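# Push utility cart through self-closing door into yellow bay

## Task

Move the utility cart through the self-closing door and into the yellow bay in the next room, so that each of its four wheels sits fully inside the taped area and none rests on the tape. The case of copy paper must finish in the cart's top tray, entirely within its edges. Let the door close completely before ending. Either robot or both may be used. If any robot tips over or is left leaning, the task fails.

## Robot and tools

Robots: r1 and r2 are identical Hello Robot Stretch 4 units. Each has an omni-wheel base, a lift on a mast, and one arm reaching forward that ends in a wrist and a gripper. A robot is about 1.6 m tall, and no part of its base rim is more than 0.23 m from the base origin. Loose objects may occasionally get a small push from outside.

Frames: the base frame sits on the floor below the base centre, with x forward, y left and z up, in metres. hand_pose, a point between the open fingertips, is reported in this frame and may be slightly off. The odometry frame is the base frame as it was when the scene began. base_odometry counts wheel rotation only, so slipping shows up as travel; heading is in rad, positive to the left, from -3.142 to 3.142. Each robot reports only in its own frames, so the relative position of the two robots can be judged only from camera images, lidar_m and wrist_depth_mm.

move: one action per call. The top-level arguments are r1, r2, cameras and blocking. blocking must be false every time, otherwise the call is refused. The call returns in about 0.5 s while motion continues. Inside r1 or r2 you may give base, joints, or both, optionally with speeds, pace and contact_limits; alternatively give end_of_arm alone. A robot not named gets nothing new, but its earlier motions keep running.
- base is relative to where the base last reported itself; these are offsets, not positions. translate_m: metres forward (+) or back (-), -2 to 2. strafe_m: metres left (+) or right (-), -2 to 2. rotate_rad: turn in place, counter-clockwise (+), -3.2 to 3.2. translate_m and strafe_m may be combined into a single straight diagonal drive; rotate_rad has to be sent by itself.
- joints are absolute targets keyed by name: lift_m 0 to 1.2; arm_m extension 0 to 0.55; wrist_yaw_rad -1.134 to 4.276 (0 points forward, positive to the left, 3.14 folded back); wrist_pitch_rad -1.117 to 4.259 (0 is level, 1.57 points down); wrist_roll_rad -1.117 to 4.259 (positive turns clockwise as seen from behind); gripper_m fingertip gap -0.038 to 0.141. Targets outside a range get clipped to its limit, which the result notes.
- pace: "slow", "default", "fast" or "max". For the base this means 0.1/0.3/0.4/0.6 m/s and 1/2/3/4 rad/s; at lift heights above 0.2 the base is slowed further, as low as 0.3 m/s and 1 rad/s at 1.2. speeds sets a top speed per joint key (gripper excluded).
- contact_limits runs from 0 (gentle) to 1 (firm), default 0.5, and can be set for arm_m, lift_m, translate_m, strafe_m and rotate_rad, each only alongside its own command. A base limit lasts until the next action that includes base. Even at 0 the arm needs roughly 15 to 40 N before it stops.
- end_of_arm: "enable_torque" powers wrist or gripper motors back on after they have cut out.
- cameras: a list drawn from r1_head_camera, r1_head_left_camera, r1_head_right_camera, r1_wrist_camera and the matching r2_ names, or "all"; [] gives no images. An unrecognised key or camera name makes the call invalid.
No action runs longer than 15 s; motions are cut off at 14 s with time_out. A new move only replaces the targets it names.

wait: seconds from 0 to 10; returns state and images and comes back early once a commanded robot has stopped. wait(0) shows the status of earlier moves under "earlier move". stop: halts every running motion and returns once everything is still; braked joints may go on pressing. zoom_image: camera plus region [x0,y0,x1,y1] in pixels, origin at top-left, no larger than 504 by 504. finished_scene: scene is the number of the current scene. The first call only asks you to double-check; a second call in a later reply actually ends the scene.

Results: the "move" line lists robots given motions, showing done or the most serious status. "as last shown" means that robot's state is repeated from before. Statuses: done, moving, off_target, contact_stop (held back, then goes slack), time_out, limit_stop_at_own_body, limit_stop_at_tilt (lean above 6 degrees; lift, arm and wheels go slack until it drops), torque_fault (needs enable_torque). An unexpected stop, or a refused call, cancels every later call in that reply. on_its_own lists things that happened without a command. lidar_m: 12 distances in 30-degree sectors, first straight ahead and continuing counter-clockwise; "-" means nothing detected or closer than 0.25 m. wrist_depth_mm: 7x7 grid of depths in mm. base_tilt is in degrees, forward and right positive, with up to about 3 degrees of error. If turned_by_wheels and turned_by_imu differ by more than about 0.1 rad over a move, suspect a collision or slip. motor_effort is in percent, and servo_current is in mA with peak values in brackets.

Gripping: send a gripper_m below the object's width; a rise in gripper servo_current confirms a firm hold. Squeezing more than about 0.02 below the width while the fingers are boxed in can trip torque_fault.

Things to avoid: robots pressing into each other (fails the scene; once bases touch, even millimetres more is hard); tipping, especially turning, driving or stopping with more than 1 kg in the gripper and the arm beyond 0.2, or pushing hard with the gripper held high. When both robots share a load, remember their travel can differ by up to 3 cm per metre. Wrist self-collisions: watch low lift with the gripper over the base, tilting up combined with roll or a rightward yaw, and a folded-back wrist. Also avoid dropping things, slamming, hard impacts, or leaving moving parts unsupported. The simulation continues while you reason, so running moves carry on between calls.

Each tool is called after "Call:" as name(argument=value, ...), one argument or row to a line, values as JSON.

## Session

Call:
move(
  blocking=false,
)

Scene clock: 0.00 s.
r1.base_odometry: x=+0.000 y=+0.000 heading=+0.000
r1.turned_by_wheels: +0.000
r1.turned_by_imu: +0.000
r1.base_tilt: forward=-1.6 right=+1.3
r1.lidar_m: 0.96 1.73 2.02 2.40 3.92 1.59 0.85 0.76 0.78 0.89 0.77 0.77
r1.base_status: not commanded
r1.joint_positions: lift_m=+0.124 arm_m=+0.000 wrist_yaw_rad=+3.194 wrist_pitch_rad=+0.002 wrist_roll_rad=+0.000 gripper_m=+0.056
r1.joint_status: not commanded
r1.measured_speeds: translate_m=+0.000 strafe_m=+0.000 rotate_rad=+0.000 lift_m=+0.000 arm_m=+0.000 wrist_yaw_rad=+0.000 wrist_pitch_rad=+0.000 wrist_roll_rad=+0.000
r1.motor_effort: lift_m=+19 arm_m=-3 wheel_0=-1 wheel_1=+1 wheel_2=+0
r1.servo_current: wrist_yaw_rad=46 wrist_pitch_rad=39 wrist_roll_rad=33 gripper_m=39
r1.hand_pose: x=-0.1217 y=+0.0722 z=+0.3019 quat_wxyz=(-0.026, -0.001, +0.000, +1.000) (m; r1's base frame)
r1.wrist_depth_mm: - 135 - - - - - / - 135 135 - - - - / - 133 174 - - - - / 110 136 206 - - - - / 137 - - - - - - / - - 189 1098 196 1182 1138 / - 759 759 809 788 - 809
r2.base_odometry: x=+0.000 y=+0.000 heading=+0.000
r2.turned_by_wheels: +0.000
r2.turned_by_imu: +0.000
r2.base_tilt: forward=-0.7 right=+0.1
r2.lidar_m: 1.27 1.30 1.54 2.30 2.33 2.74 1.39 1.38 2.74 2.36 2.39 1.46
r2.base_status: not commanded
r2.joint_positions: lift_m=+0.200 arm_m=+0.000 wrist_yaw_rad=+3.211 wrist_pitch_rad=+0.001 wrist_roll_rad=+0.000 gripper_m=+0.056
r2.joint_status: not commanded
r2.measured_speeds: translate_m=+0.000 strafe_m=+0.000 rotate_rad=+0.000 lift_m=+0.000 arm_m=+0.000 wrist_yaw_rad=+0.000 wrist_pitch_rad=+0.000 wrist_roll_rad=+0.000
r2.motor_effort: lift_m=+18 arm_m=-4 wheel_0=-1 wheel_1=+1 wheel_2=+1
r2.servo_current: wrist_yaw_rad=46 wrist_pitch_rad=33 wrist_roll_rad=39 gripper_m=52
r2.hand_pose: x=-0.1228 y=+0.0671 z=+0.3779 quat_wxyz=(-0.035, -0.001, +0.000, +0.999) (m; r2's base frame)
r2.wrist_depth_mm: - - 137 - - - - / - - 137 - - - - / - 119 146 - - - - / - 141 175 - - - - / 215 - - - - - - / 204 1336 195 1281 191 1366 1205 / 200 244 946 112 - 904 904
pictures: r1_head_camera, r1_head_left_camera, r1_head_right_camera, r1_wrist_camera, r2_head_camera, r2_head_left_camera, r2_head_right_camera, r2_wrist_camera
Images, in order (width x height): r1_head_camera 420x560, r1_head_left_camera 420x672, r1_head_right_camera 420x672, r1_wrist_camera 616x392, r2_head_camera 420x560, r2_head_left_camera 420x672, r2_head_right_camera 420x672, r2_wrist_camera 616x392.

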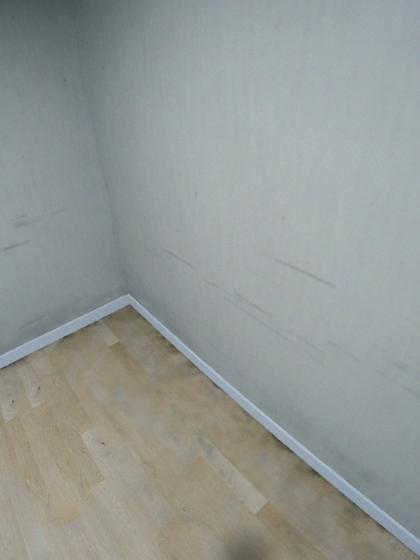

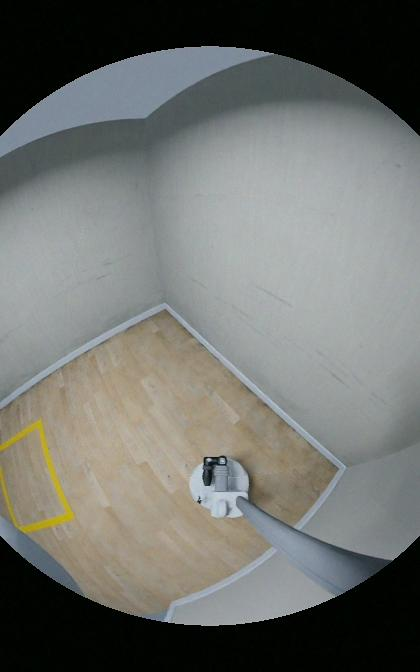

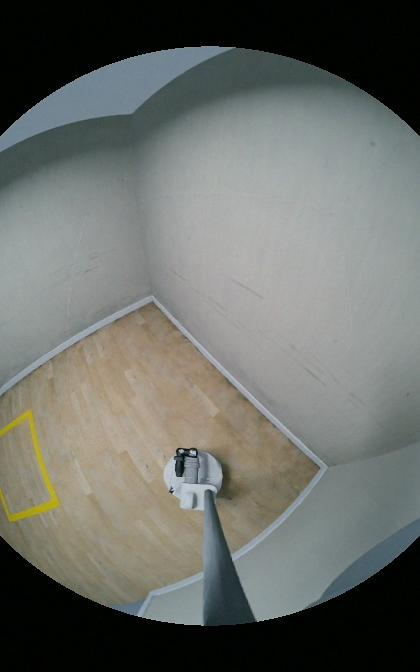

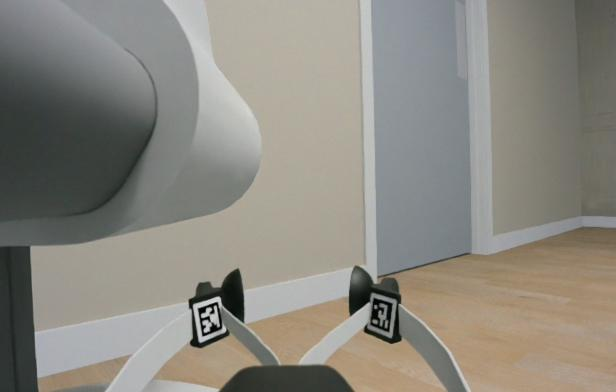

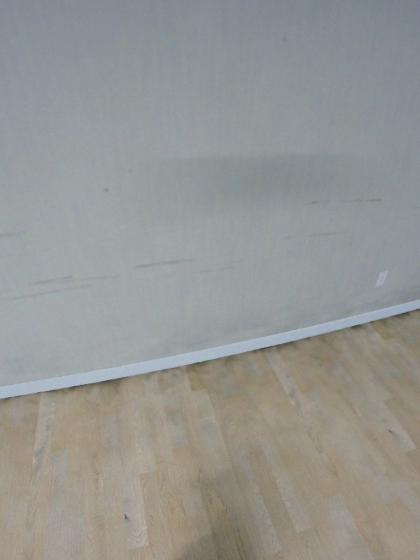

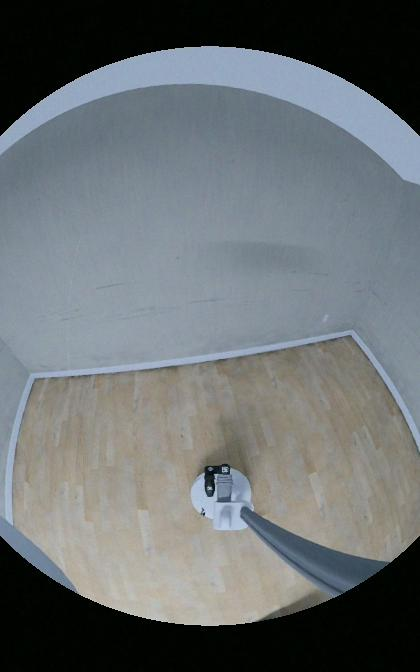

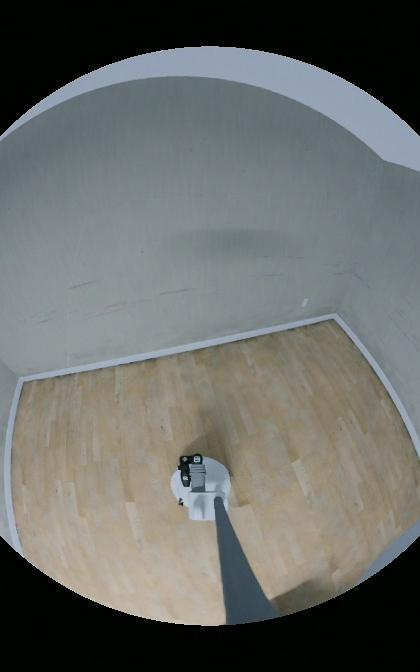

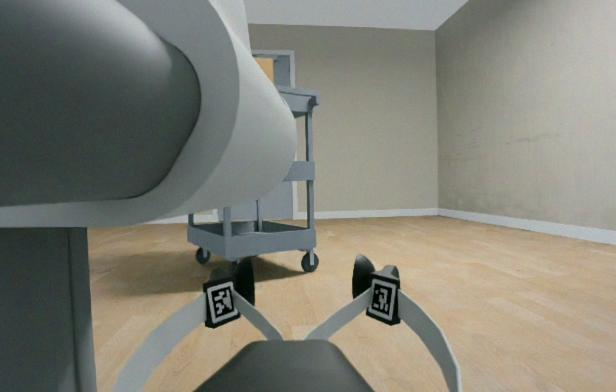

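Call:
move(
  r1={"base": {"rotate_rad": 2.5}},
  r2={"base": {"rotate_rad": 3.14}},
  blocking=false,
  cameras=[],
)

Call:
wait(
  seconds=4,
  cameras=[],
)

Call:
wait(
  seconds=2,
  cameras=["r1_head_camera", "r1_head_left_camera", "r2_head_camera", "r2_head_left_camera"],
)

Scene clock: 24.83 s.
move: r1 moving; r2 moving
r1.base_odometry: x=+0.000 y=+0.000 heading=+0.253
r1.turned_by_wheels: +0.253
r1.turned_by_imu: +0.253
r1.base_tilt: forward=-1.6 right=+1.3
r1.lidar_m: 1.15 2.01 2.10 2.97 2.65 1.07 0.80 0.74 0.80 0.80 0.71 0.82
r1.base_status: rotate_rad moving
r1.joint_positions: lift_m=+0.124 arm_m=+0.000 wrist_yaw_rad=+3.194 wrist_pitch_rad=+0.002 wrist_roll_rad=+0.000 gripper_m=+0.056
r1.joint_status: not commanded
r1.measured_speeds: translate_m=+0.000 strafe_m=+0.000 rotate_rad=+0.974 lift_m=+0.000 arm_m=+0.000 wrist_yaw_rad=+0.000 wrist_pitch_rad=+0.000 wrist_roll_rad=+0.000
r1.motor_effort: lift_m=+20(20) arm_m=-3(4) wheel_0=-9(9) wheel_1=-7(8) wheel_2=-6(7)
r1.servo_current: wrist_yaw_rad=52(52) wrist_pitch_rad=39(52) wrist_roll_rad=59(65) gripper_m=39(46)
r1.hand_pose: x=-0.1217 y=+0.0722 z=+0.3019 quat_wxyz=(-0.026, -0.001, +0.000, +1.000) (m; r1's base frame)
r1.wrist_depth_mm: - 135 - - - - - / - 135 135 - - - 1808 / - 132 175 - - - - / 110 136 207 - - - - / 137 - - - - - 1576 / - - 190 - 195 1160 1138 / - 159 759 809 788 - 809
r2.base_odometry: x=+0.000 y=+0.000 heading=+0.252
r2.turned_by_wheels: +0.252
r2.turned_by_imu: +0.245
r2.base_tilt: forward=-0.7 right=+0.0
r2.lidar_m: 1.27 1.35 1.91 2.30 2.42 3.34 1.42 3.33 2.47 2.38 1.81 1.34
r2.base_status: rotate_rad moving
r2.joint_positions: lift_m=+0.200 arm_m=+0.000 wrist_yaw_rad=+3.211 wrist_pitch_rad=+0.001 wrist_roll_rad=+0.000 gripper_m=+0.056
r2.joint_status: not commanded
r2.measured_speeds: translate_m=+0.002 strafe_m=+0.000 rotate_rad=+0.977 lift_m=+0.000 arm_m=+0.000 wrist_yaw_rad=+0.000 wrist_pitch_rad=+0.000 wrist_roll_rad=+0.000
r2.motor_effort: lift_m=+18(18) arm_m=-4(4) wheel_0=-6(10) wheel_1=-8(10) wheel_2=-10(12)
r2.servo_current: wrist_yaw_rad=46(52) wrist_pitch_rad=46(46) wrist_roll_rad=59(59) gripper_m=46(52)
r2.hand_pose: x=-0.1228 y=+0.0671 z=+0.3779 quat_wxyz=(-0.035, -0.001, +0.000, +0.999) (m; r2's base frame)
r2.wrist_depth_mm: - - 137 - - - - / - - 137 - - - - / - 119 146 289 - - - / - 141 176 - - - - / 215 - - - - - - / 203 1308 196 1366 191 1397 1229 / 200 243 960 112 - 917 891
pictures: none
No camera images: "cameras" was empty.

Scene clock: 26.87 s.
earlier move: r1 done; r2 moving
r1.base_odometry: x=+0.000 y=+0.000 heading=+2.500
r1.turned_by_wheels: +2.247
r1.turned_by_imu: +2.259
r1.base_tilt: forward=-1.6 right=+1.3
r1.lidar_m: 2.02 0.94 0.73 0.74 0.85 0.77 0.75 0.86 1.40 2.02 2.26 3.60
r1.base_status: done
r1.joint_positions: lift_m=+0.124 arm_m=+0.000 wrist_yaw_rad=+3.194 wrist_pitch_rad=+0.002 wrist_roll_rad=+0.000 gripper_m=+0.056
r1.joint_status: not commanded
r1.measured_speeds: translate_m=+0.000 strafe_m=+0.000 rotate_rad=+0.000 lift_m=+0.000 arm_m=+0.000 wrist_yaw_rad=+0.000 wrist_pitch_rad=+0.000 wrist_roll_rad=+0.000
r1.motor_effort: lift_m=+19(20) arm_m=-4(4) wheel_0=-3(10) wheel_1=+0(9) wheel_2=+0(8)
r1.servo_current: wrist_yaw_rad=46(72) wrist_pitch_rad=46(52) wrist_roll_rad=39(65) gripper_m=33(46)
r1.hand_pose: x=-0.1216 y=+0.0722 z=+0.3019 quat_wxyz=(-0.026, -0.001, +0.000, +1.000) (m; r1's base frame)
r1.wrist_depth_mm: - 135 - - - - - / - 135 135 - - - - / - 132 174 - - - - / 110 136 207 - - - - / - - - - - - - / - - 190 - 194 - - / - 809 759 167 788 - 759
r2.base_odometry: x=+0.000 y=+0.000 heading=+3.138
r2.turned_by_wheels: +2.886
r2.turned_by_imu: +2.809
r2.base_tilt: forward=-0.7 right=+0.1
r2.lidar_m: 1.39 1.36 2.76 2.36 2.38 1.48 1.28 1.29 1.55 2.31 2.32 2.71
r2.base_status: rotate_rad moving
r2.joint_positions: lift_m=+0.200 arm_m=+0.000 wrist_yaw_rad=+3.211 wrist_pitch_rad=+0.001 wrist_roll_rad=+0.000 gripper_m=+0.056
r2.joint_status: not commanded
r2.measured_speeds: translate_m=+0.000 strafe_m=+0.000 rotate_rad=+0.098 lift_m=+0.000 arm_m=+0.000 wrist_yaw_rad=+0.000 wrist_pitch_rad=+0.000 wrist_roll_rad=+0.000
r2.motor_effort: lift_m=+18(18) arm_m=-4(5) wheel_0=-3(10) wheel_1=-3(10) wheel_2=-5(12)
r2.servo_current: wrist_yaw_rad=39(65) wrist_pitch_rad=39(46) wrist_roll_rad=46(59) gripper_m=52(59)
r2.hand_pose: x=-0.1228 y=+0.0671 z=+0.3779 quat_wxyz=(-0.035, -0.001, +0.000, +0.999) (m; r2's base frame)
r2.wrist_depth_mm: - 114 137 - - - - / - 108 137 - - - - / - 120 147 236 - - - / - 140 164 - - - - / 216 - - - - - - / 203 1229 192 1182 191 1366 1229 / 202 244 960 112 - 904 878
wait: 2.03 of 4 s (r1 has come to rest)
pictures: none
No camera images: "cameras" was empty.

Scene clock: 27.20 s.
earlier move: r2 done
r1.base_odometry: x=+0.000 y=+0.000 heading=+2.500
r1.turned_by_wheels: +0.000
r1.turned_by_imu: +0.000
r1.base_tilt: forward=-1.6 right=+1.3
r1.lidar_m: 1.97 0.94 0.76 0.75 0.86 0.77 0.76 0.87 1.41 2.05 2.28 3.60
r1.base_status: done
r1.joint_positions: lift_m=+0.124 arm_m=+0.000 wrist_yaw_rad=+3.194 wrist_pitch_rad=+0.002 wrist_roll_rad=+0.000 gripper_m=+0.056
r1.joint_status: not commanded
r1.measured_speeds: translate_m=+0.000 strafe_m=+0.000 rotate_rad=+0.000 lift_m=+0.000 arm_m=+0.000 wrist_yaw_rad=+0.000 wrist_pitch_rad=+0.000 wrist_roll_rad=+0.000
r1.motor_effort: lift_m=+19(20) arm_m=-4(4) wheel_0=-2(10) wheel_1=+0(9) wheel_2=+0(8)
r1.servo_current: wrist_yaw_rad=39(72) wrist_pitch_rad=39(52) wrist_roll_rad=46(65) gripper_m=46(46)
r1.hand_pose: x=-0.1216 y=+0.0722 z=+0.3019 quat_wxyz=(-0.026, -0.001, +0.000, +1.000) (m; r1's base frame)
r1.wrist_depth_mm: - 135 - - - - - / - 135 135 - - - - / - 132 174 - - - - / 110 136 206 - - - - / - - - - - - - / - - 190 - 195 - - / - 809 759 167 788 - 759
r2.base_odometry: x=+0.000 y=+0.000 heading=+3.139
r2.turned_by_wheels: +0.001
r2.turned_by_imu: +0.001
r2.base_tilt: forward=-0.7 right=+0.0
r2.lidar_m: 1.41 1.36 2.78 2.35 2.38 1.50 1.28 1.27 1.52 2.31 2.31 2.70
r2.base_status: done
r2.joint_positions: lift_m=+0.200 arm_m=+0.000 wrist_yaw_rad=+3.211 wrist_pitch_rad=+0.001 wrist_roll_rad=+0.000 gripper_m=+0.056
r2.joint_status: not commanded
r2.measured_speeds: translate_m=+0.000 strafe_m=+0.000 rotate_rad=+0.000 lift_m=+0.000 arm_m=+0.000 wrist_yaw_rad=+0.000 wrist_pitch_rad=+0.000 wrist_roll_rad=+0.000
r2.motor_effort: lift_m=+18(18) arm_m=-4(5) wheel_0=-4(10) wheel_1=-3(10) wheel_2=-6(12)
r2.servo_current: wrist_yaw_rad=46(65) wrist_pitch_rad=39(46) wrist_roll_rad=59(59) gripper_m=59(59)
r2.hand_pose: x=-0.1228 y=+0.0671 z=+0.3779 quat_wxyz=(-0.035, -0.001, +0.000, +0.999) (m; r2's base frame)
r2.wrist_depth_mm: - 114 137 - - - - / - 108 137 - - - - / - 120 147 236 - - - / - 141 164 - - - - / 216 - - - - - - / 203 1229 192 1205 191 1397 1229 / 202 246 976 112 - 904 891
wait: 0.33 of 2 s (r2 has come to rest)
pictures: r1_head_camera, r1_head_left_camera, r2_head_camera, r2_head_left_camera
Images, in order (width x height): r1_head_camera 420x560, r1_head_left_camera 420x672, r2_head_camera 420x560, r2_head_left_camera 420x672.

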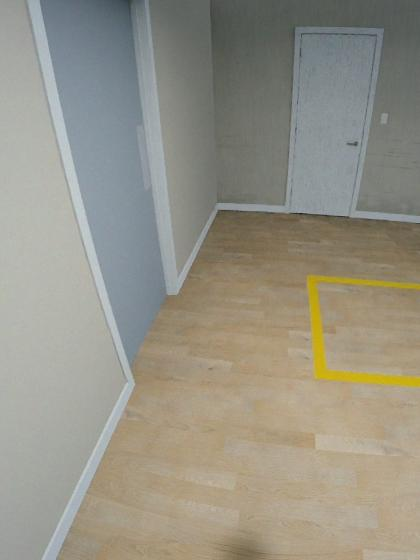

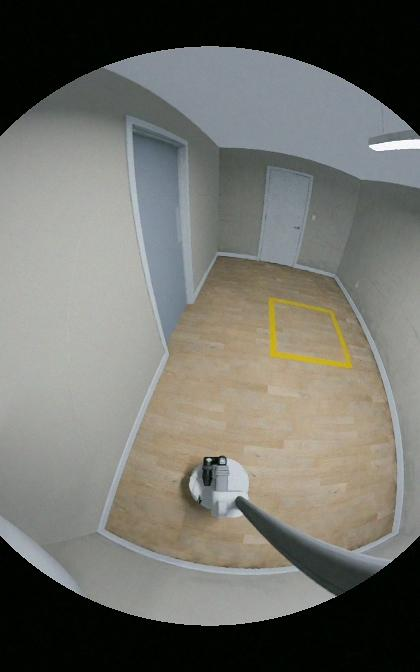

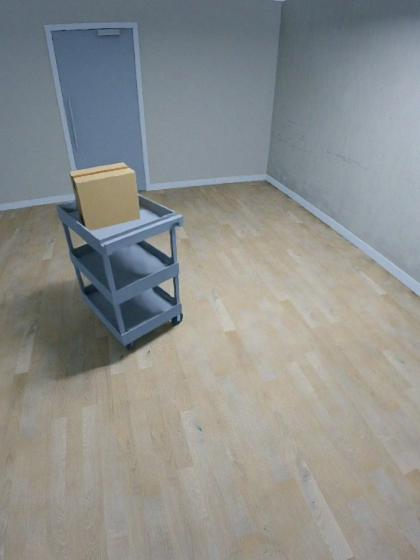

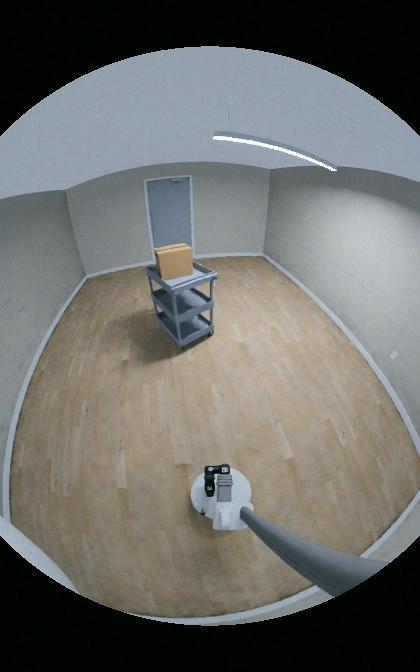

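Call:
zoom_image(
  camera="r2_head_camera",
  region=[20, 130, 230, 370],
)

Call:
zoom_image(
  camera="r1_head_left_camera",
  region=[100, 100, 380, 400],
)

Scaled by 2.100 from the camera's 420x560 image, which has a finer 1200x1600 frame.

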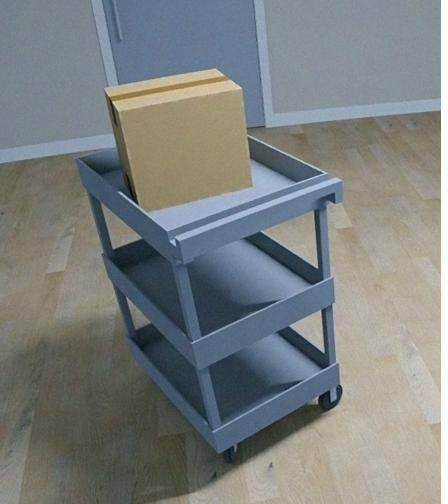

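Scaled by 1.680 from the camera's 420x672 image, which has a finer 600x960 frame.

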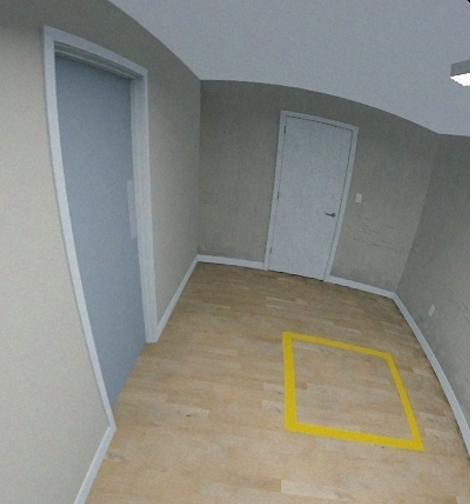

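Call:
move(
  r1={"base": {"translate_m": 1.69, "strafe_m": -0.33}, "pace": "fast"},
  r2={"base": {"rotate_rad": 0.61}, "joints": {"lift_m": 0.683, "wrist_yaw_rad": 0.0, "gripper_m": 0.14}},
  blocking=false,
  cameras=[],
)

Call:
wait(
  seconds=3,
  cameras=["r2_head_camera", "r1_head_left_camera"],
)

Scene clock: 260.73 s.
move: r1 moving; r2 moving
r1.base_odometry: x=-0.034 y=+0.038 heading=+2.500
r1.turned_by_wheels: +0.000
r1.turned_by_imu: +0.000
r1.base_tilt: forward=-1.6 right=+1.2
r1.lidar_m: 2.01 0.93 0.76 0.74 0.84 0.83 0.81 0.93 1.52 2.02 2.24 3.56
r1.base_status: translate_m moving; strafe_m moving
r1.joint_positions: lift_m=+0.124 arm_m=+0.000 wrist_yaw_rad=+3.194 wrist_pitch_rad=+0.002 wrist_roll_rad=+0.000 gripper_m=+0.056
r1.joint_status: not commanded
r1.measured_speeds: translate_m=+0.193 strafe_m=-0.039 rotate_rad=-0.007 lift_m=+0.000 arm_m=+0.000 wrist_yaw_rad=+0.000 wrist_pitch_rad=+0.000 wrist_roll_rad=+0.000
r1.motor_effort: lift_m=+19(20) arm_m=-4(4) wheel_0=+7(9) wheel_1=+5(7) wheel_2=-11(12)
r1.servo_current: wrist_yaw_rad=46(46) wrist_pitch_rad=33(52) wrist_roll_rad=52(65) gripper_m=39(46)
r1.hand_pose: x=-0.1216 y=+0.0722 z=+0.3019 quat_wxyz=(-0.026, -0.001, +0.000, +1.000) (m; r1's base frame)
r1.wrist_depth_mm: - 135 - - - - - / - 135 141 - - - - / - 134 165 - - - - / 110 135 199 - - - - / - - - - - - - / - - 190 - 195 - - / - 820 759 809 788 - 768
r2.base_odometry: x=+0.000 y=+0.000 heading=-2.891
r2.turned_by_wheels: +0.253
r2.turned_by_imu: +0.246
r2.base_tilt: forward=-0.7 right=+0.1
r2.lidar_m: 1.37 3.41 2.44 2.38 1.87 1.36 1.28 1.34 1.85 2.31 2.42 3.32
r2.base_status: rotate_rad moving
r2.joint_positions: lift_m=+0.238 arm_m=+0.000 wrist_yaw_rad=+2.649 wrist_pitch_rad=+0.001 wrist_roll_rad=+0.000 gripper_m=+0.075
r2.joint_status: lift_m moving; wrist_yaw_rad moving; gripper_m moving
r2.measured_speeds: translate_m=+0.003 strafe_m=-0.001 rotate_rad=+0.970 lift_m=+0.146 arm_m=+0.000 wrist_yaw_rad=-1.743 wrist_pitch_rad=+0.000 wrist_roll_rad=+0.000
r2.motor_effort: lift_m=+23(24) arm_m=-4(4) wheel_0=-10(12) wheel_1=-9(10) wheel_2=-11(11)
r2.servo_current: wrist_yaw_rad=104(143) wrist_pitch_rad=33(46) wrist_roll_rad=39(52) gripper_m=72(91)
r2.hand_pose: x=-0.0417 y=+0.2135 z=+0.4157 quat_wxyz=(+0.244, +0.000, +0.000, +0.970) (m; r2's base frame)
r2.wrist_depth_mm: - - - - - - - / 181 - - - - - - / 199 - - - - - - / 237 - - - - - - / - - - - - - - / - 1308 191 1430 191 1499 1336 / 1025 946 1025 112 1008 904 946
pictures: none
No camera images: "cameras" was empty.

Scene clock: 263.13 s.
earlier move: r1 moving; r2 done
r1.base_odometry: x=-0.648 y=+0.715 heading=+2.500
r1.turned_by_wheels: +0.000
r1.turned_by_imu: +0.000
r1.base_tilt: forward=-1.6 right=+1.3
r1.lidar_m: 1.86 1.06 0.78 0.73 0.85 1.38 1.73 1.96 2.03 1.99 2.21 2.98
r1.base_status: translate_m moving; strafe_m moving
r1.joint_positions: lift_m=+0.124 arm_m=+0.000 wrist_yaw_rad=+3.194 wrist_pitch_rad=+0.002 wrist_roll_rad=+0.000 gripper_m=+0.056
r1.joint_status: not commanded
r1.measured_speeds: translate_m=+0.392 strafe_m=-0.076 rotate_rad=+0.000 lift_m=+0.000 arm_m=+0.000 wrist_yaw_rad=+0.000 wrist_pitch_rad=+0.000 wrist_roll_rad=+0.000
r1.motor_effort: lift_m=+20(20) arm_m=-4(4) wheel_0=+6(12) wheel_1=+4(7) wheel_2=-5(13)
r1.servo_current: wrist_yaw_rad=72(72) wrist_pitch_rad=39(52) wrist_roll_rad=39(65) gripper_m=39(46)
r1.hand_pose: x=-0.1216 y=+0.0722 z=+0.3019 quat_wxyz=(-0.026, -0.001, +0.000, +1.000) (m; r1's base frame)
r1.wrist_depth_mm: - 135 - - - - - / - 134 139 - - - - / - 133 162 - - - - / 109 136 206 - - - - / 137 - 1708 - - - - / 1229 1229 196 1205 196 1160 1118 / - 820 759 809 788 - 798
r2.base_odometry: x=+0.000 y=+0.000 heading=-2.535
r2.turned_by_wheels: +0.356
r2.turned_by_imu: +0.347
r2.base_tilt: forward=-0.7 right=+0.1
r2.lidar_m: 1.54 2.61 2.36 2.28 1.43 1.28 1.31 1.61 2.31 2.33 2.86 1.37
r2.base_status: done
r2.joint_positions: lift_m=+0.683 arm_m=+0.000 wrist_yaw_rad=+0.003 wrist_pitch_rad=+0.001 wrist_roll_rad=+0.000 gripper_m=+0.140
r2.joint_status: all done
r2.measured_speeds: translate_m=+0.000 strafe_m=+0.000 rotate_rad=+0.000 lift_m=+0.000 arm_m=+0.000 wrist_yaw_rad=+0.000 wrist_pitch_rad=+0.000 wrist_roll_rad=+0.000
r2.motor_effort: lift_m=+21(26) arm_m=-4(5) wheel_0=-4(12) wheel_1=-3(10) wheel_2=-5(11)
r2.servo_current: wrist_yaw_rad=52(163) wrist_pitch_rad=39(46) wrist_roll_rad=46(59) gripper_m=52(124)
r2.hand_pose: x=+0.4596 y=-0.0866 z=+0.8606 quat_wxyz=(+1.000, +0.000, +0.001, +0.001) (m; r2's base frame)
r2.wrist_depth_mm: - - - - - - - / - - - - - - - / - - - - - - - / - - - - - 1397 - / - - - - - - - / - - - - 1229 191 - / - 1921 - 112 - - 1756
wait: 2.40 of 3 s (r2 has come to rest)
pictures: r1_head_left_camera, r2_head_camera
Images, in order (width x height): r1_head_left_camera 420x672, r2_head_camera 420x560.

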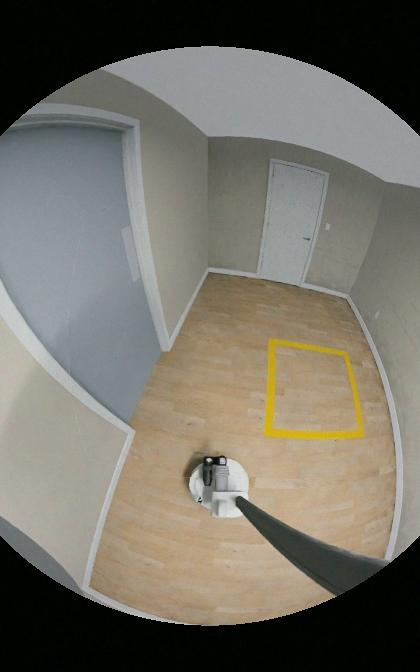

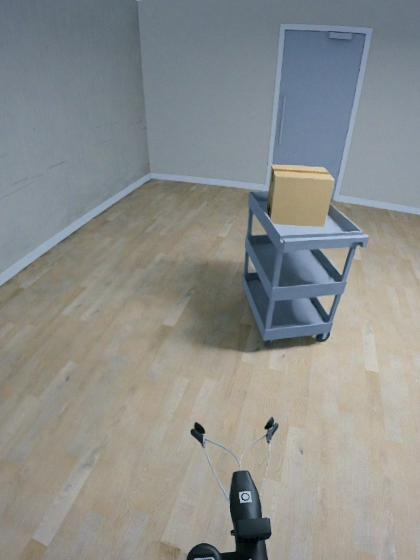

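Call:
move(
  r2={"base": {"translate_m": 0.68, "strafe_m": -0.5}},
  blocking=false,
  cameras=[],
)

Call:
wait(
  seconds=4,
  cameras=["r1_head_camera", "r1_head_left_camera", "r1_head_right_camera"],
)

Call:
wait(
  seconds=1.5,
  cameras=["r2_head_camera", "r2_wrist_camera", "r2_head_right_camera"],
)

Scene clock: 290.80 s.
earlier move: r1 done
move: r2 moving
r1.base_odometry: x=-1.156 y=+1.276 heading=+2.500
r1.turned_by_wheels: +0.000
r1.turned_by_imu: +0.000
r1.base_tilt: forward=-1.6 right=+1.3
r1.lidar_m: 1.89 0.99 0.83 0.82 0.95 1.40 2.48 2.48 2.01 2.01 2.22 2.21
r1.base_status: done
r1.joint_positions: lift_m=+0.124 arm_m=+0.000 wrist_yaw_rad=+3.194 wrist_pitch_rad=+0.002 wrist_roll_rad=+0.000 gripper_m=+0.056
r1.joint_status: not commanded
r1.measured_speeds: translate_m=+0.000 strafe_m=+0.000 rotate_rad=+0.000 lift_m=+0.000 arm_m=+0.000 wrist_yaw_rad=+0.000 wrist_pitch_rad=+0.000 wrist_roll_rad=+0.000
r1.motor_effort: lift_m=+20(20) arm_m=-4(4) wheel_0=+0(1) wheel_1=+1(1) wheel_2=+2(2)
r1.servo_current: wrist_yaw_rad=46(59) wrist_pitch_rad=46(46) wrist_roll_rad=46(59) gripper_m=46(46)
r1.hand_pose: x=-0.1216 y=+0.0722 z=+0.3019 quat_wxyz=(-0.026, -0.001, +0.000, +1.000) (m; r1's base frame)
r1.wrist_depth_mm: - 135 - - - - - / - 135 146 - - - - / - 132 175 - - - - / 110 136 223 - - - - / 137 - - - - - - / 1229 1205 196 1205 196 1160 1118 / - 809 759 798 788 - 809
r2.base_odometry: x=-0.034 y=+0.001 heading=-2.536
r2.turned_by_wheels: -0.001
r2.turned_by_imu: +0.000
r2.base_tilt: forward=-0.7 right=+0.0
r2.lidar_m: 1.44 2.66 2.36 2.33 1.46 1.30 1.33 1.63 2.30 2.33 2.86 1.32
r2.base_status: translate_m moving; strafe_m moving
r2.joint_positions: lift_m=+0.683 arm_m=+0.000 wrist_yaw_rad=+0.003 wrist_pitch_rad=+0.001 wrist_roll_rad=+0.000 gripper_m=+0.140
r2.joint_status: not commanded
r2.measured_speeds: translate_m=+0.105 strafe_m=-0.079 rotate_rad=-0.001 lift_m=+0.000 arm_m=+0.000 wrist_yaw_rad=+0.000 wrist_pitch_rad=+0.000 wrist_roll_rad=+0.000
r2.motor_effort: lift_m=+21(22) arm_m=-4(4) wheel_0=+16(16) wheel_1=-6(7) wheel_2=-13(13)
r2.servo_current: wrist_yaw_rad=52(52) wrist_pitch_rad=46(46) wrist_roll_rad=52(52) gripper_m=52(59)
r2.hand_pose: x=+0.4596 y=-0.0866 z=+0.8606 quat_wxyz=(+1.000, +0.000, +0.001, +0.001) (m; r2's base frame)
r2.wrist_depth_mm: - - - - - - - / - - - - - - - / - - - - - - - / - - - - - 1366 - / - - - - - - - / - - - - 1160 203 - / - 1983 1983 112 - - 1808
pictures: none
No camera images: "cameras" was empty.

Scene clock: 294.50 s.
earlier move: r2 done
r1.base_odometry: x=-1.156 y=+1.276 heading=+2.500
r1.turned_by_wheels: +0.000
r1.turned_by_imu: +0.000
r1.base_tilt: forward=-1.6 right=+1.3
r1.lidar_m: 1.87 0.95 0.84 0.85 0.96 1.41 2.48 2.45 2.01 2.00 2.19 2.23
r1.base_status: done
r1.joint_positions: lift_m=+0.124 arm_m=+0.000 wrist_yaw_rad=+3.194 wrist_pitch_rad=+0.002 wrist_roll_rad=+0.000 gripper_m=+0.056
r1.joint_status: not commanded
r1.measured_speeds: translate_m=+0.000 strafe_m=+0.000 rotate_rad=+0.000 lift_m=+0.000 arm_m=+0.000 wrist_yaw_rad=+0.000 wrist_pitch_rad=+0.000 wrist_roll_rad=+0.000
r1.motor_effort: lift_m=+20(20) arm_m=-4(4) wheel_0=+0(1) wheel_1=+1(1) wheel_2=+2(2)
r1.servo_current: wrist_yaw_rad=33(65) wrist_pitch_rad=46(52) wrist_roll_rad=39(72) gripper_m=39(46)
r1.hand_pose: x=-0.1216 y=+0.0722 z=+0.3019 quat_wxyz=(-0.026, -0.001, +0.000, +1.000) (m; r1's base frame)
r1.wrist_depth_mm: - 135 - - - - - / - 135 146 - - - - / - 132 174 - - - - / 110 136 223 - - - - / 137 - - - - - - / 1229 1229 196 1182 195 1160 1098 / - 809 759 798 788 - 798
r2.base_odometry: x=-0.844 y=+0.024 heading=-2.536
r2.turned_by_wheels: +0.000
r2.turned_by_imu: +0.002
r2.base_tilt: forward=-0.7 right=+0.1
r2.lidar_m: 0.61 2.88 2.55 2.57 2.31 2.08 2.11 2.30 2.07 2.10 2.59 0.68
r2.base_status: done
r2.joint_positions: lift_m=+0.683 arm_m=+0.000 wrist_yaw_rad=+0.003 wrist_pitch_rad=+0.001 wrist_roll_rad=+0.000 gripper_m=+0.140
r2.joint_status: not commanded
r2.measured_speeds: translate_m=+0.000 strafe_m=+0.000 rotate_rad=+0.000 lift_m=+0.000 arm_m=+0.000 wrist_yaw_rad=+0.000 wrist_pitch_rad=+0.000 wrist_roll_rad=+0.000
r2.motor_effort: lift_m=+21(22) arm_m=-4(5) wheel_0=+1(16) wheel_1=-4(7) wheel_2=-4(13)
r2.servo_current: wrist_yaw_rad=46(65) wrist_pitch_rad=39(46) wrist_roll_rad=46(59) gripper_m=46(59)
r2.hand_pose: x=+0.4596 y=-0.0866 z=+0.8607 quat_wxyz=(+1.000, +0.000, +0.001, +0.001) (m; r2's base frame)
r2.wrist_depth_mm: - - - - - - - / - - - - - - - / - - - 732 715 - - / - - - 732 715 - - / - - 436 492 496 449 - / - - 217 500 - 202 - / - 1808 1808 112 - 1863 1921
wait: 3.70 of 4 s (r2 has come to rest)
pictures: r1_head_camera, r1_head_left_camera, r1_head_right_camera
Images, in order (width x height): r1_head_camera 420x560, r1_head_left_camera 420x672, r1_head_right_camera 420x672.

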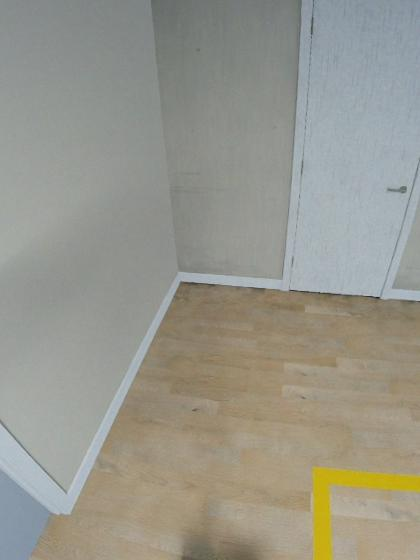

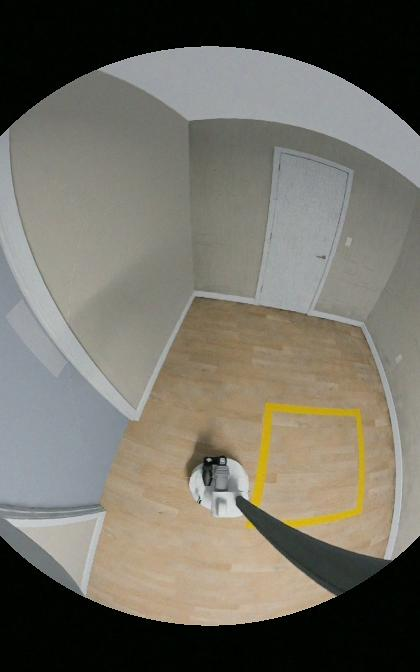

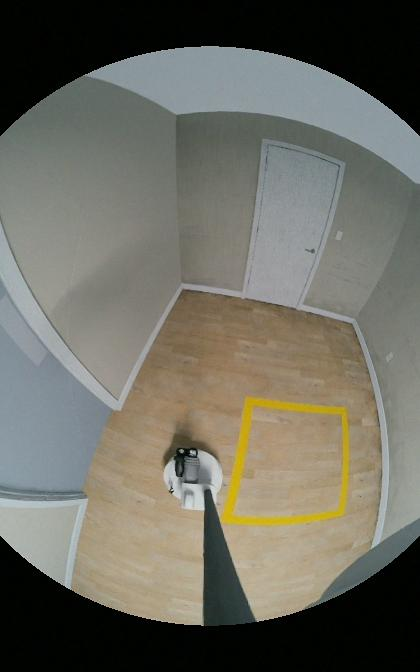

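Scene clock: 296.00 s.
r1.base_odometry: x=-1.156 y=+1.276 heading=+2.500
r1.turned_by_wheels: +0.000
r1.turned_by_imu: +0.000
r1.base_tilt: forward=-1.6 right=+1.3
r1.lidar_m: 1.94 0.95 0.83 0.85 0.96 1.38 2.47 2.48 2.00 1.97 2.19 2.21
r1.base_status: done
r1.joint_positions: lift_m=+0.124 arm_m=+0.000 wrist_yaw_rad=+3.194 wrist_pitch_rad=+0.002 wrist_roll_rad=+0.000 gripper_m=+0.056
r1.joint_status: not commanded
r1.measured_speeds: translate_m=+0.000 strafe_m=+0.000 rotate_rad=+0.000 lift_m=+0.000 arm_m=+0.000 wrist_yaw_rad=+0.000 wrist_pitch_rad=+0.000 wrist_roll_rad=+0.000
r1.motor_effort: lift_m=+19(20) arm_m=-4(4) wheel_0=+0(1) wheel_1=+1(1) wheel_2=+2(2)
r1.servo_current: wrist_yaw_rad=59(65) wrist_pitch_rad=46(52) wrist_roll_rad=39(72) gripper_m=46(46)
r1.hand_pose: x=-0.1216 y=+0.0722 z=+0.3019 quat_wxyz=(-0.026, -0.001, +0.000, +1.000) (m; r1's base frame)
r1.wrist_depth_mm: - 135 - - - - - / - 135 146 - - - - / - 132 174 - - - - / 110 136 224 - - - - / 137 - - - - - - / 1205 1229 197 1205 195 1160 1118 / - 809 759 798 788 - 798
r2.base_odometry: x=-0.844 y=+0.024 heading=-2.536
r2.turned_by_wheels: +0.000
r2.turned_by_imu: +0.000
r2.base_tilt: forward=-0.7 right=+0.0
r2.lidar_m: 0.62 2.90 2.58 2.59 2.33 2.10 2.08 2.31 2.08 2.09 2.60 0.67
r2.base_status: done
r2.joint_positions: lift_m=+0.683 arm_m=+0.000 wrist_yaw_rad=+0.003 wrist_pitch_rad=+0.001 wrist_roll_rad=+0.000 gripper_m=+0.140
r2.joint_status: not commanded
r2.measured_speeds: translate_m=+0.000 strafe_m=+0.000 rotate_rad=+0.000 lift_m=+0.000 arm_m=+0.000 wrist_yaw_rad=+0.000 wrist_pitch_rad=+0.000 wrist_roll_rad=+0.000
r2.motor_effort: lift_m=+21(22) arm_m=-4(5) wheel_0=+2(16) wheel_1=-4(7) wheel_2=-4(13)
r2.servo_current: wrist_yaw_rad=52(65) wrist_pitch_rad=46(46) wrist_roll_rad=46(59) gripper_m=52(59)
r2.hand_pose: x=+0.4596 y=-0.0866 z=+0.8607 quat_wxyz=(+1.000, +0.000, +0.001, +0.001) (m; r2's base frame)
r2.wrist_depth_mm: - - - - - - - / - - - - - - - / - - - 715 707 - - / - - - 732 715 - - / - - 436 496 500 445 - / - - 218 496 - 202 - / - 1863 1808 112 - 1863 1863
wait: 1.50 s; at rest by 0.27 s
pictures: r2_head_camera, r2_head_right_camera, r2_wrist_camera
Images, in order (width x height): r2_head_camera 420x560, r2_head_right_camera 420x672, r2_wrist_camera 616x392.

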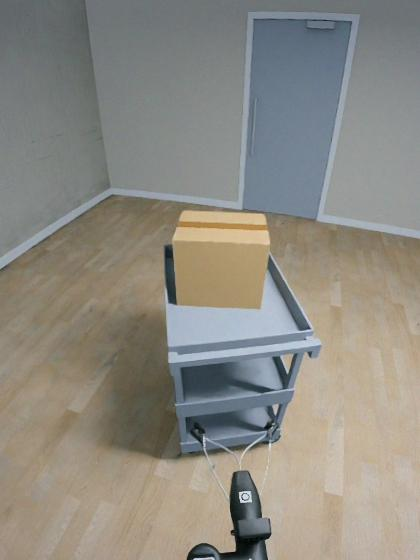

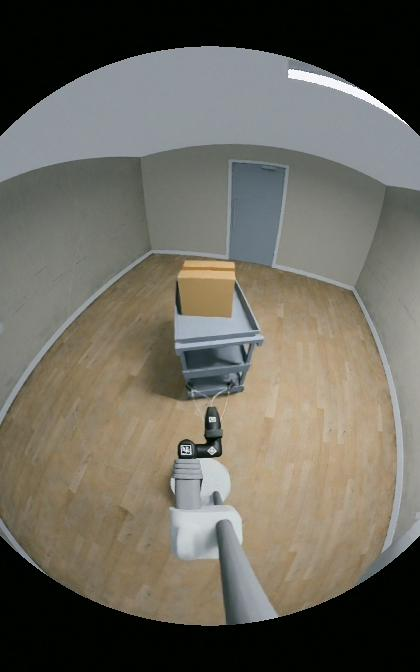

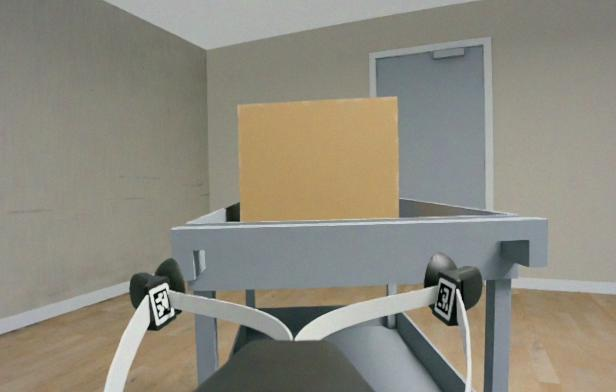

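Call:
move(
  r1={"base": {"rotate_rad": 1.38}},
  r2={"base": {"translate_m": 0.15, "strafe_m": -0.06}},
  blocking=false,
  cameras=[],
)

Call:
wait(
  seconds=3,
  cameras=[],
)

Call:
wait(
  seconds=1,
  cameras=["r1_head_camera", "r1_head_left_camera", "r2_wrist_camera"],
)

Scene clock: 337.27 s.
move: r1 moving; r2 moving
r1.base_odometry: x=-1.156 y=+1.276 heading=+2.752
r1.turned_by_wheels: +0.252
r1.turned_by_imu: +0.253
r1.base_tilt: forward=-1.6 right=+1.2
r1.lidar_m: 1.25 0.80 0.84 0.89 1.05 2.32 2.54 2.16 1.99 2.05 2.33 2.20
r1.base_status: rotate_rad moving
r1.joint_positions: lift_m=+0.124 arm_m=+0.000 wrist_yaw_rad=+3.194 wrist_pitch_rad=+0.002 wrist_roll_rad=+0.000 gripper_m=+0.056
r1.joint_status: not commanded
r1.measured_speeds: translate_m=+0.001 strafe_m=+0.000 rotate_rad=+0.974 lift_m=+0.000 arm_m=+0.000 wrist_yaw_rad=+0.000 wrist_pitch_rad=+0.000 wrist_roll_rad=+0.000
r1.motor_effort: lift_m=+19(20) arm_m=-4(4) wheel_0=-8(8) wheel_1=-7(8) wheel_2=-7(8)
r1.servo_current: wrist_yaw_rad=39(65) wrist_pitch_rad=39(46) wrist_roll_rad=39(59) gripper_m=39(46)
r1.hand_pose: x=-0.1216 y=+0.0722 z=+0.3019 quat_wxyz=(-0.026, -0.001, +0.000, +1.000) (m; r1's base frame)
r1.wrist_depth_mm: - 135 - - - - - / - 135 146 - - - - / - 132 174 - - - - / 110 136 224 - - - - / 137 - - - - - - / 1205 1205 197 1205 196 1160 1118 / - 820 759 798 788 - 798
r2.base_odometry: x=-0.877 y=+0.016 heading=-2.536
r2.turned_by_wheels: +0.000
r2.turned_by_imu: +0.001
r2.base_tilt: forward=-0.7 right=+0.0
r2.lidar_m: 0.59 2.89 2.55 2.62 2.35 2.12 2.15 2.32 2.08 2.12 2.57 0.64
r2.base_status: translate_m moving; strafe_m moving
r2.joint_positions: lift_m=+0.683 arm_m=+0.000 wrist_yaw_rad=+0.003 wrist_pitch_rad=+0.001 wrist_roll_rad=+0.000 gripper_m=+0.140
r2.joint_status: not commanded
r2.measured_speeds: translate_m=+0.120 strafe_m=-0.050 rotate_rad=-0.001 lift_m=+0.000 arm_m=+0.000 wrist_yaw_rad=+0.000 wrist_pitch_rad=+0.000 wrist_roll_rad=+0.000
r2.motor_effort: lift_m=+21(21) arm_m=-4(5) wheel_0=+12(12) wheel_1=+5(5) wheel_2=-12(13)
r2.servo_current: wrist_yaw_rad=39(52) wrist_pitch_rad=46(46) wrist_roll_rad=33(52) gripper_m=52(52)
r2.hand_pose: x=+0.4596 y=-0.0866 z=+0.8607 quat_wxyz=(+1.000, +0.000, +0.001, +0.001) (m; r2's base frame)
r2.wrist_depth_mm: - - - - - - - / - - - - - - - / - - - 707 - - - / - - - 707 691 - - / - - 415 469 473 421 - / - - 462 473 477 203 - / - 1921 473 112 - 1921 1921
pictures: none
No camera images: "cameras" was empty.

Scene clock: 338.60 s.
earlier move: r1 moving; r2 done
r1.base_odometry: x=-1.156 y=+1.276 heading=-2.404
r1.turned_by_wheels: +1.127
r1.turned_by_imu: +1.133
r1.base_tilt: forward=-1.6 right=+1.3
r1.lidar_m: 0.84 0.88 1.11 2.44 2.59 2.09 1.97 2.07 2.32 2.23 1.16 0.86
r1.base_status: rotate_rad moving
r1.joint_positions: lift_m=+0.124 arm_m=+0.000 wrist_yaw_rad=+3.194 wrist_pitch_rad=+0.002 wrist_roll_rad=+0.000 gripper_m=+0.056
r1.joint_status: not commanded
r1.measured_speeds: translate_m=+0.000 strafe_m=+0.000 rotate_rad=+0.000 lift_m=+0.000 arm_m=+0.000 wrist_yaw_rad=+0.000 wrist_pitch_rad=+0.000 wrist_roll_rad=+0.000
r1.motor_effort: lift_m=+20(20) arm_m=-4(4) wheel_0=+0(11) wheel_1=-1(9) wheel_2=-2(8)
r1.servo_current: wrist_yaw_rad=59(65) wrist_pitch_rad=46(52) wrist_roll_rad=52(65) gripper_m=46(52)
r1.hand_pose: x=-0.1216 y=+0.0722 z=+0.3019 quat_wxyz=(-0.026, -0.001, +0.000, +1.000) (m; r1's base frame)
r1.wrist_depth_mm: - 135 - - - - - / - 135 146 - - - - / - 132 174 - - - - / 110 136 223 - - - - / 137 - - - - - - / - 1229 194 1182 196 1182 1138 / - 809 759 798 798 - 798
r2.base_odometry: x=-1.001 y=-0.012 heading=-2.535
r2.turned_by_wheels: +0.000
r2.turned_by_imu: +0.001
r2.base_tilt: forward=-0.6 right=+0.0
r2.lidar_m: 0.47 2.91 2.58 2.61 2.50 2.26 2.27 2.35 2.06 2.09 2.59 0.53
r2.base_status: done
r2.joint_positions: lift_m=+0.683 arm_m=+0.000 wrist_yaw_rad=+0.003 wrist_pitch_rad=+0.001 wrist_roll_rad=+0.000 gripper_m=+0.140
r2.joint_status: not commanded
r2.measured_speeds: translate_m=+0.000 strafe_m=+0.000 rotate_rad=+0.000 lift_m=+0.000 arm_m=+0.000 wrist_yaw_rad=+0.000 wrist_pitch_rad=+0.000 wrist_roll_rad=+0.000
r2.motor_effort: lift_m=+21(21) arm_m=-4(5) wheel_0=+2(12) wheel_1=+5(6) wheel_2=-3(13)
r2.servo_current: wrist_yaw_rad=46(59) wrist_pitch_rad=33(52) wrist_roll_rad=46(52) gripper_m=52(59)
r2.hand_pose: x=+0.4596 y=-0.0866 z=+0.8607 quat_wxyz=(+1.000, +0.000, +0.001, +0.001) (m; r2's base frame)
r2.wrist_depth_mm: - - - - - - - / - - - 574 - - - / - - 585 569 - - - / - - 591 569 - - - / 343 285 289 293 296 298 303 / 317 340 347 351 357 364 - / - 1808 946 112 - 1863 1863
wait: 1.33 of 3 s (r2 has come to rest)
pictures: none
No camera images: "cameras" was empty.

Scene clock: 338.70 s.
earlier move: r1 done
r1.base_odometry: x=-1.156 y=+1.276 heading=-2.404
r1.turned_by_wheels: +0.000
r1.turned_by_imu: +0.000
r1.base_tilt: forward=-1.5 right=+1.3
r1.lidar_m: 0.85 0.89 1.12 2.46 2.53 2.08 1.97 2.08 2.31 2.22 1.12 0.82
r1.base_status: done
r1.joint_positions: lift_m=+0.124 arm_m=+0.000 wrist_yaw_rad=+3.194 wrist_pitch_rad=+0.002 wrist_roll_rad=+0.000 gripper_m=+0.056
r1.joint_status: not commanded
r1.measured_speeds: translate_m=+0.000 strafe_m=+0.000 rotate_rad=+0.000 lift_m=+0.000 arm_m=+0.000 wrist_yaw_rad=+0.000 wrist_pitch_rad=+0.000 wrist_roll_rad=+0.000
r1.motor_effort: lift_m=+19(20) arm_m=-4(4) wheel_0=-3(11) wheel_1=-2(9) wheel_2=-1(8)
r1.servo_current: wrist_yaw_rad=46(65) wrist_pitch_rad=39(52) wrist_roll_rad=52(65) gripper_m=33(52)
r1.hand_pose: x=-0.1216 y=+0.0722 z=+0.3019 quat_wxyz=(-0.026, -0.001, +0.000, +1.000) (m; r1's base frame)
r1.wrist_depth_mm: - 135 - - - - - / - 135 146 - - - - / - 133 174 - - - - / 110 136 223 - - - - / 137 - - - - - - / - 1229 193 1205 196 1160 1118 / - 820 759 798 798 - 798
r2.base_odometry: x=-1.001 y=-0.012 heading=-2.535
r2.turned_by_wheels: +0.000
r2.turned_by_imu: +0.000
r2.base_tilt: forward=-0.7 right=+0.1
r2.lidar_m: 0.48 2.92 2.59 2.62 2.49 2.27 2.28 2.32 2.06 2.11 2.55 0.55
r2.base_status: done
r2.joint_positions: lift_m=+0.683 arm_m=+0.000 wrist_yaw_rad=+0.003 wrist_pitch_rad=+0.001 wrist_roll_rad=+0.000 gripper_m=+0.140
r2.joint_status: not commanded
r2.measured_speeds: translate_m=+0.000 strafe_m=+0.000 rotate_rad=+0.000 lift_m=+0.000 arm_m=+0.000 wrist_yaw_rad=+0.000 wrist_pitch_rad=+0.000 wrist_roll_rad=+0.000
r2.motor_effort: lift_m=+21(21) arm_m=-4(5) wheel_0=+2(12) wheel_1=+5(6) wheel_2=-3(13)
r2.servo_current: wrist_yaw_rad=46(59) wrist_pitch_rad=46(52) wrist_roll_rad=46(52) gripper_m=52(59)
r2.hand_pose: x=+0.4596 y=-0.0866 z=+0.8607 quat_wxyz=(+1.000, +0.000, +0.001, +0.001) (m; r2's base frame)
r2.wrist_depth_mm: - - - - - - - / - - - 569 - - - / - - 591 569 - - - / - - 603 574 - - - / 355 283 289 291 297 298 301 / 319 340 347 351 355 364 - / - 1808 946 112 - 1863 1921
wait: 0.10 of 1 s (r1 has come to rest)
pictures: r1_head_camera, r1_head_left_camera, r2_wrist_camera
Images, in order (width x height): r1_head_camera 420x560, r1_head_left_camera 420x672, r2_wrist_camera 616x392.

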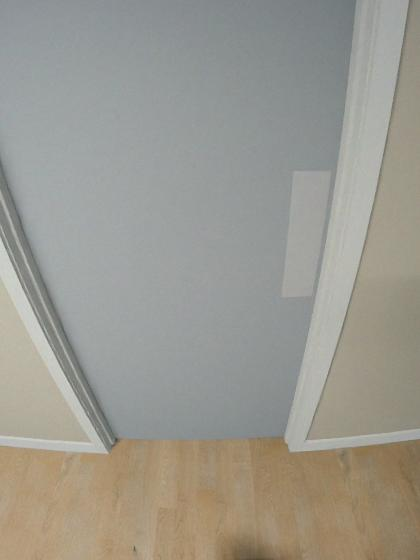

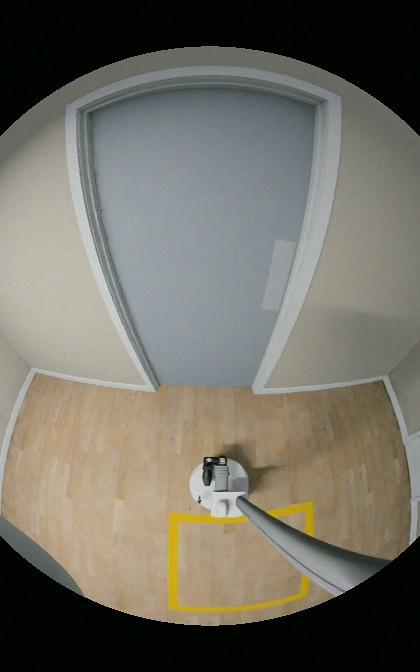

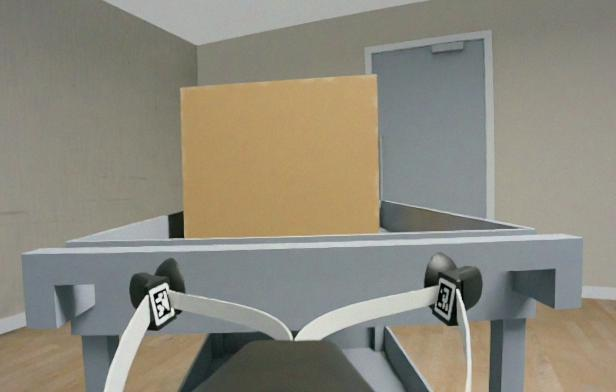

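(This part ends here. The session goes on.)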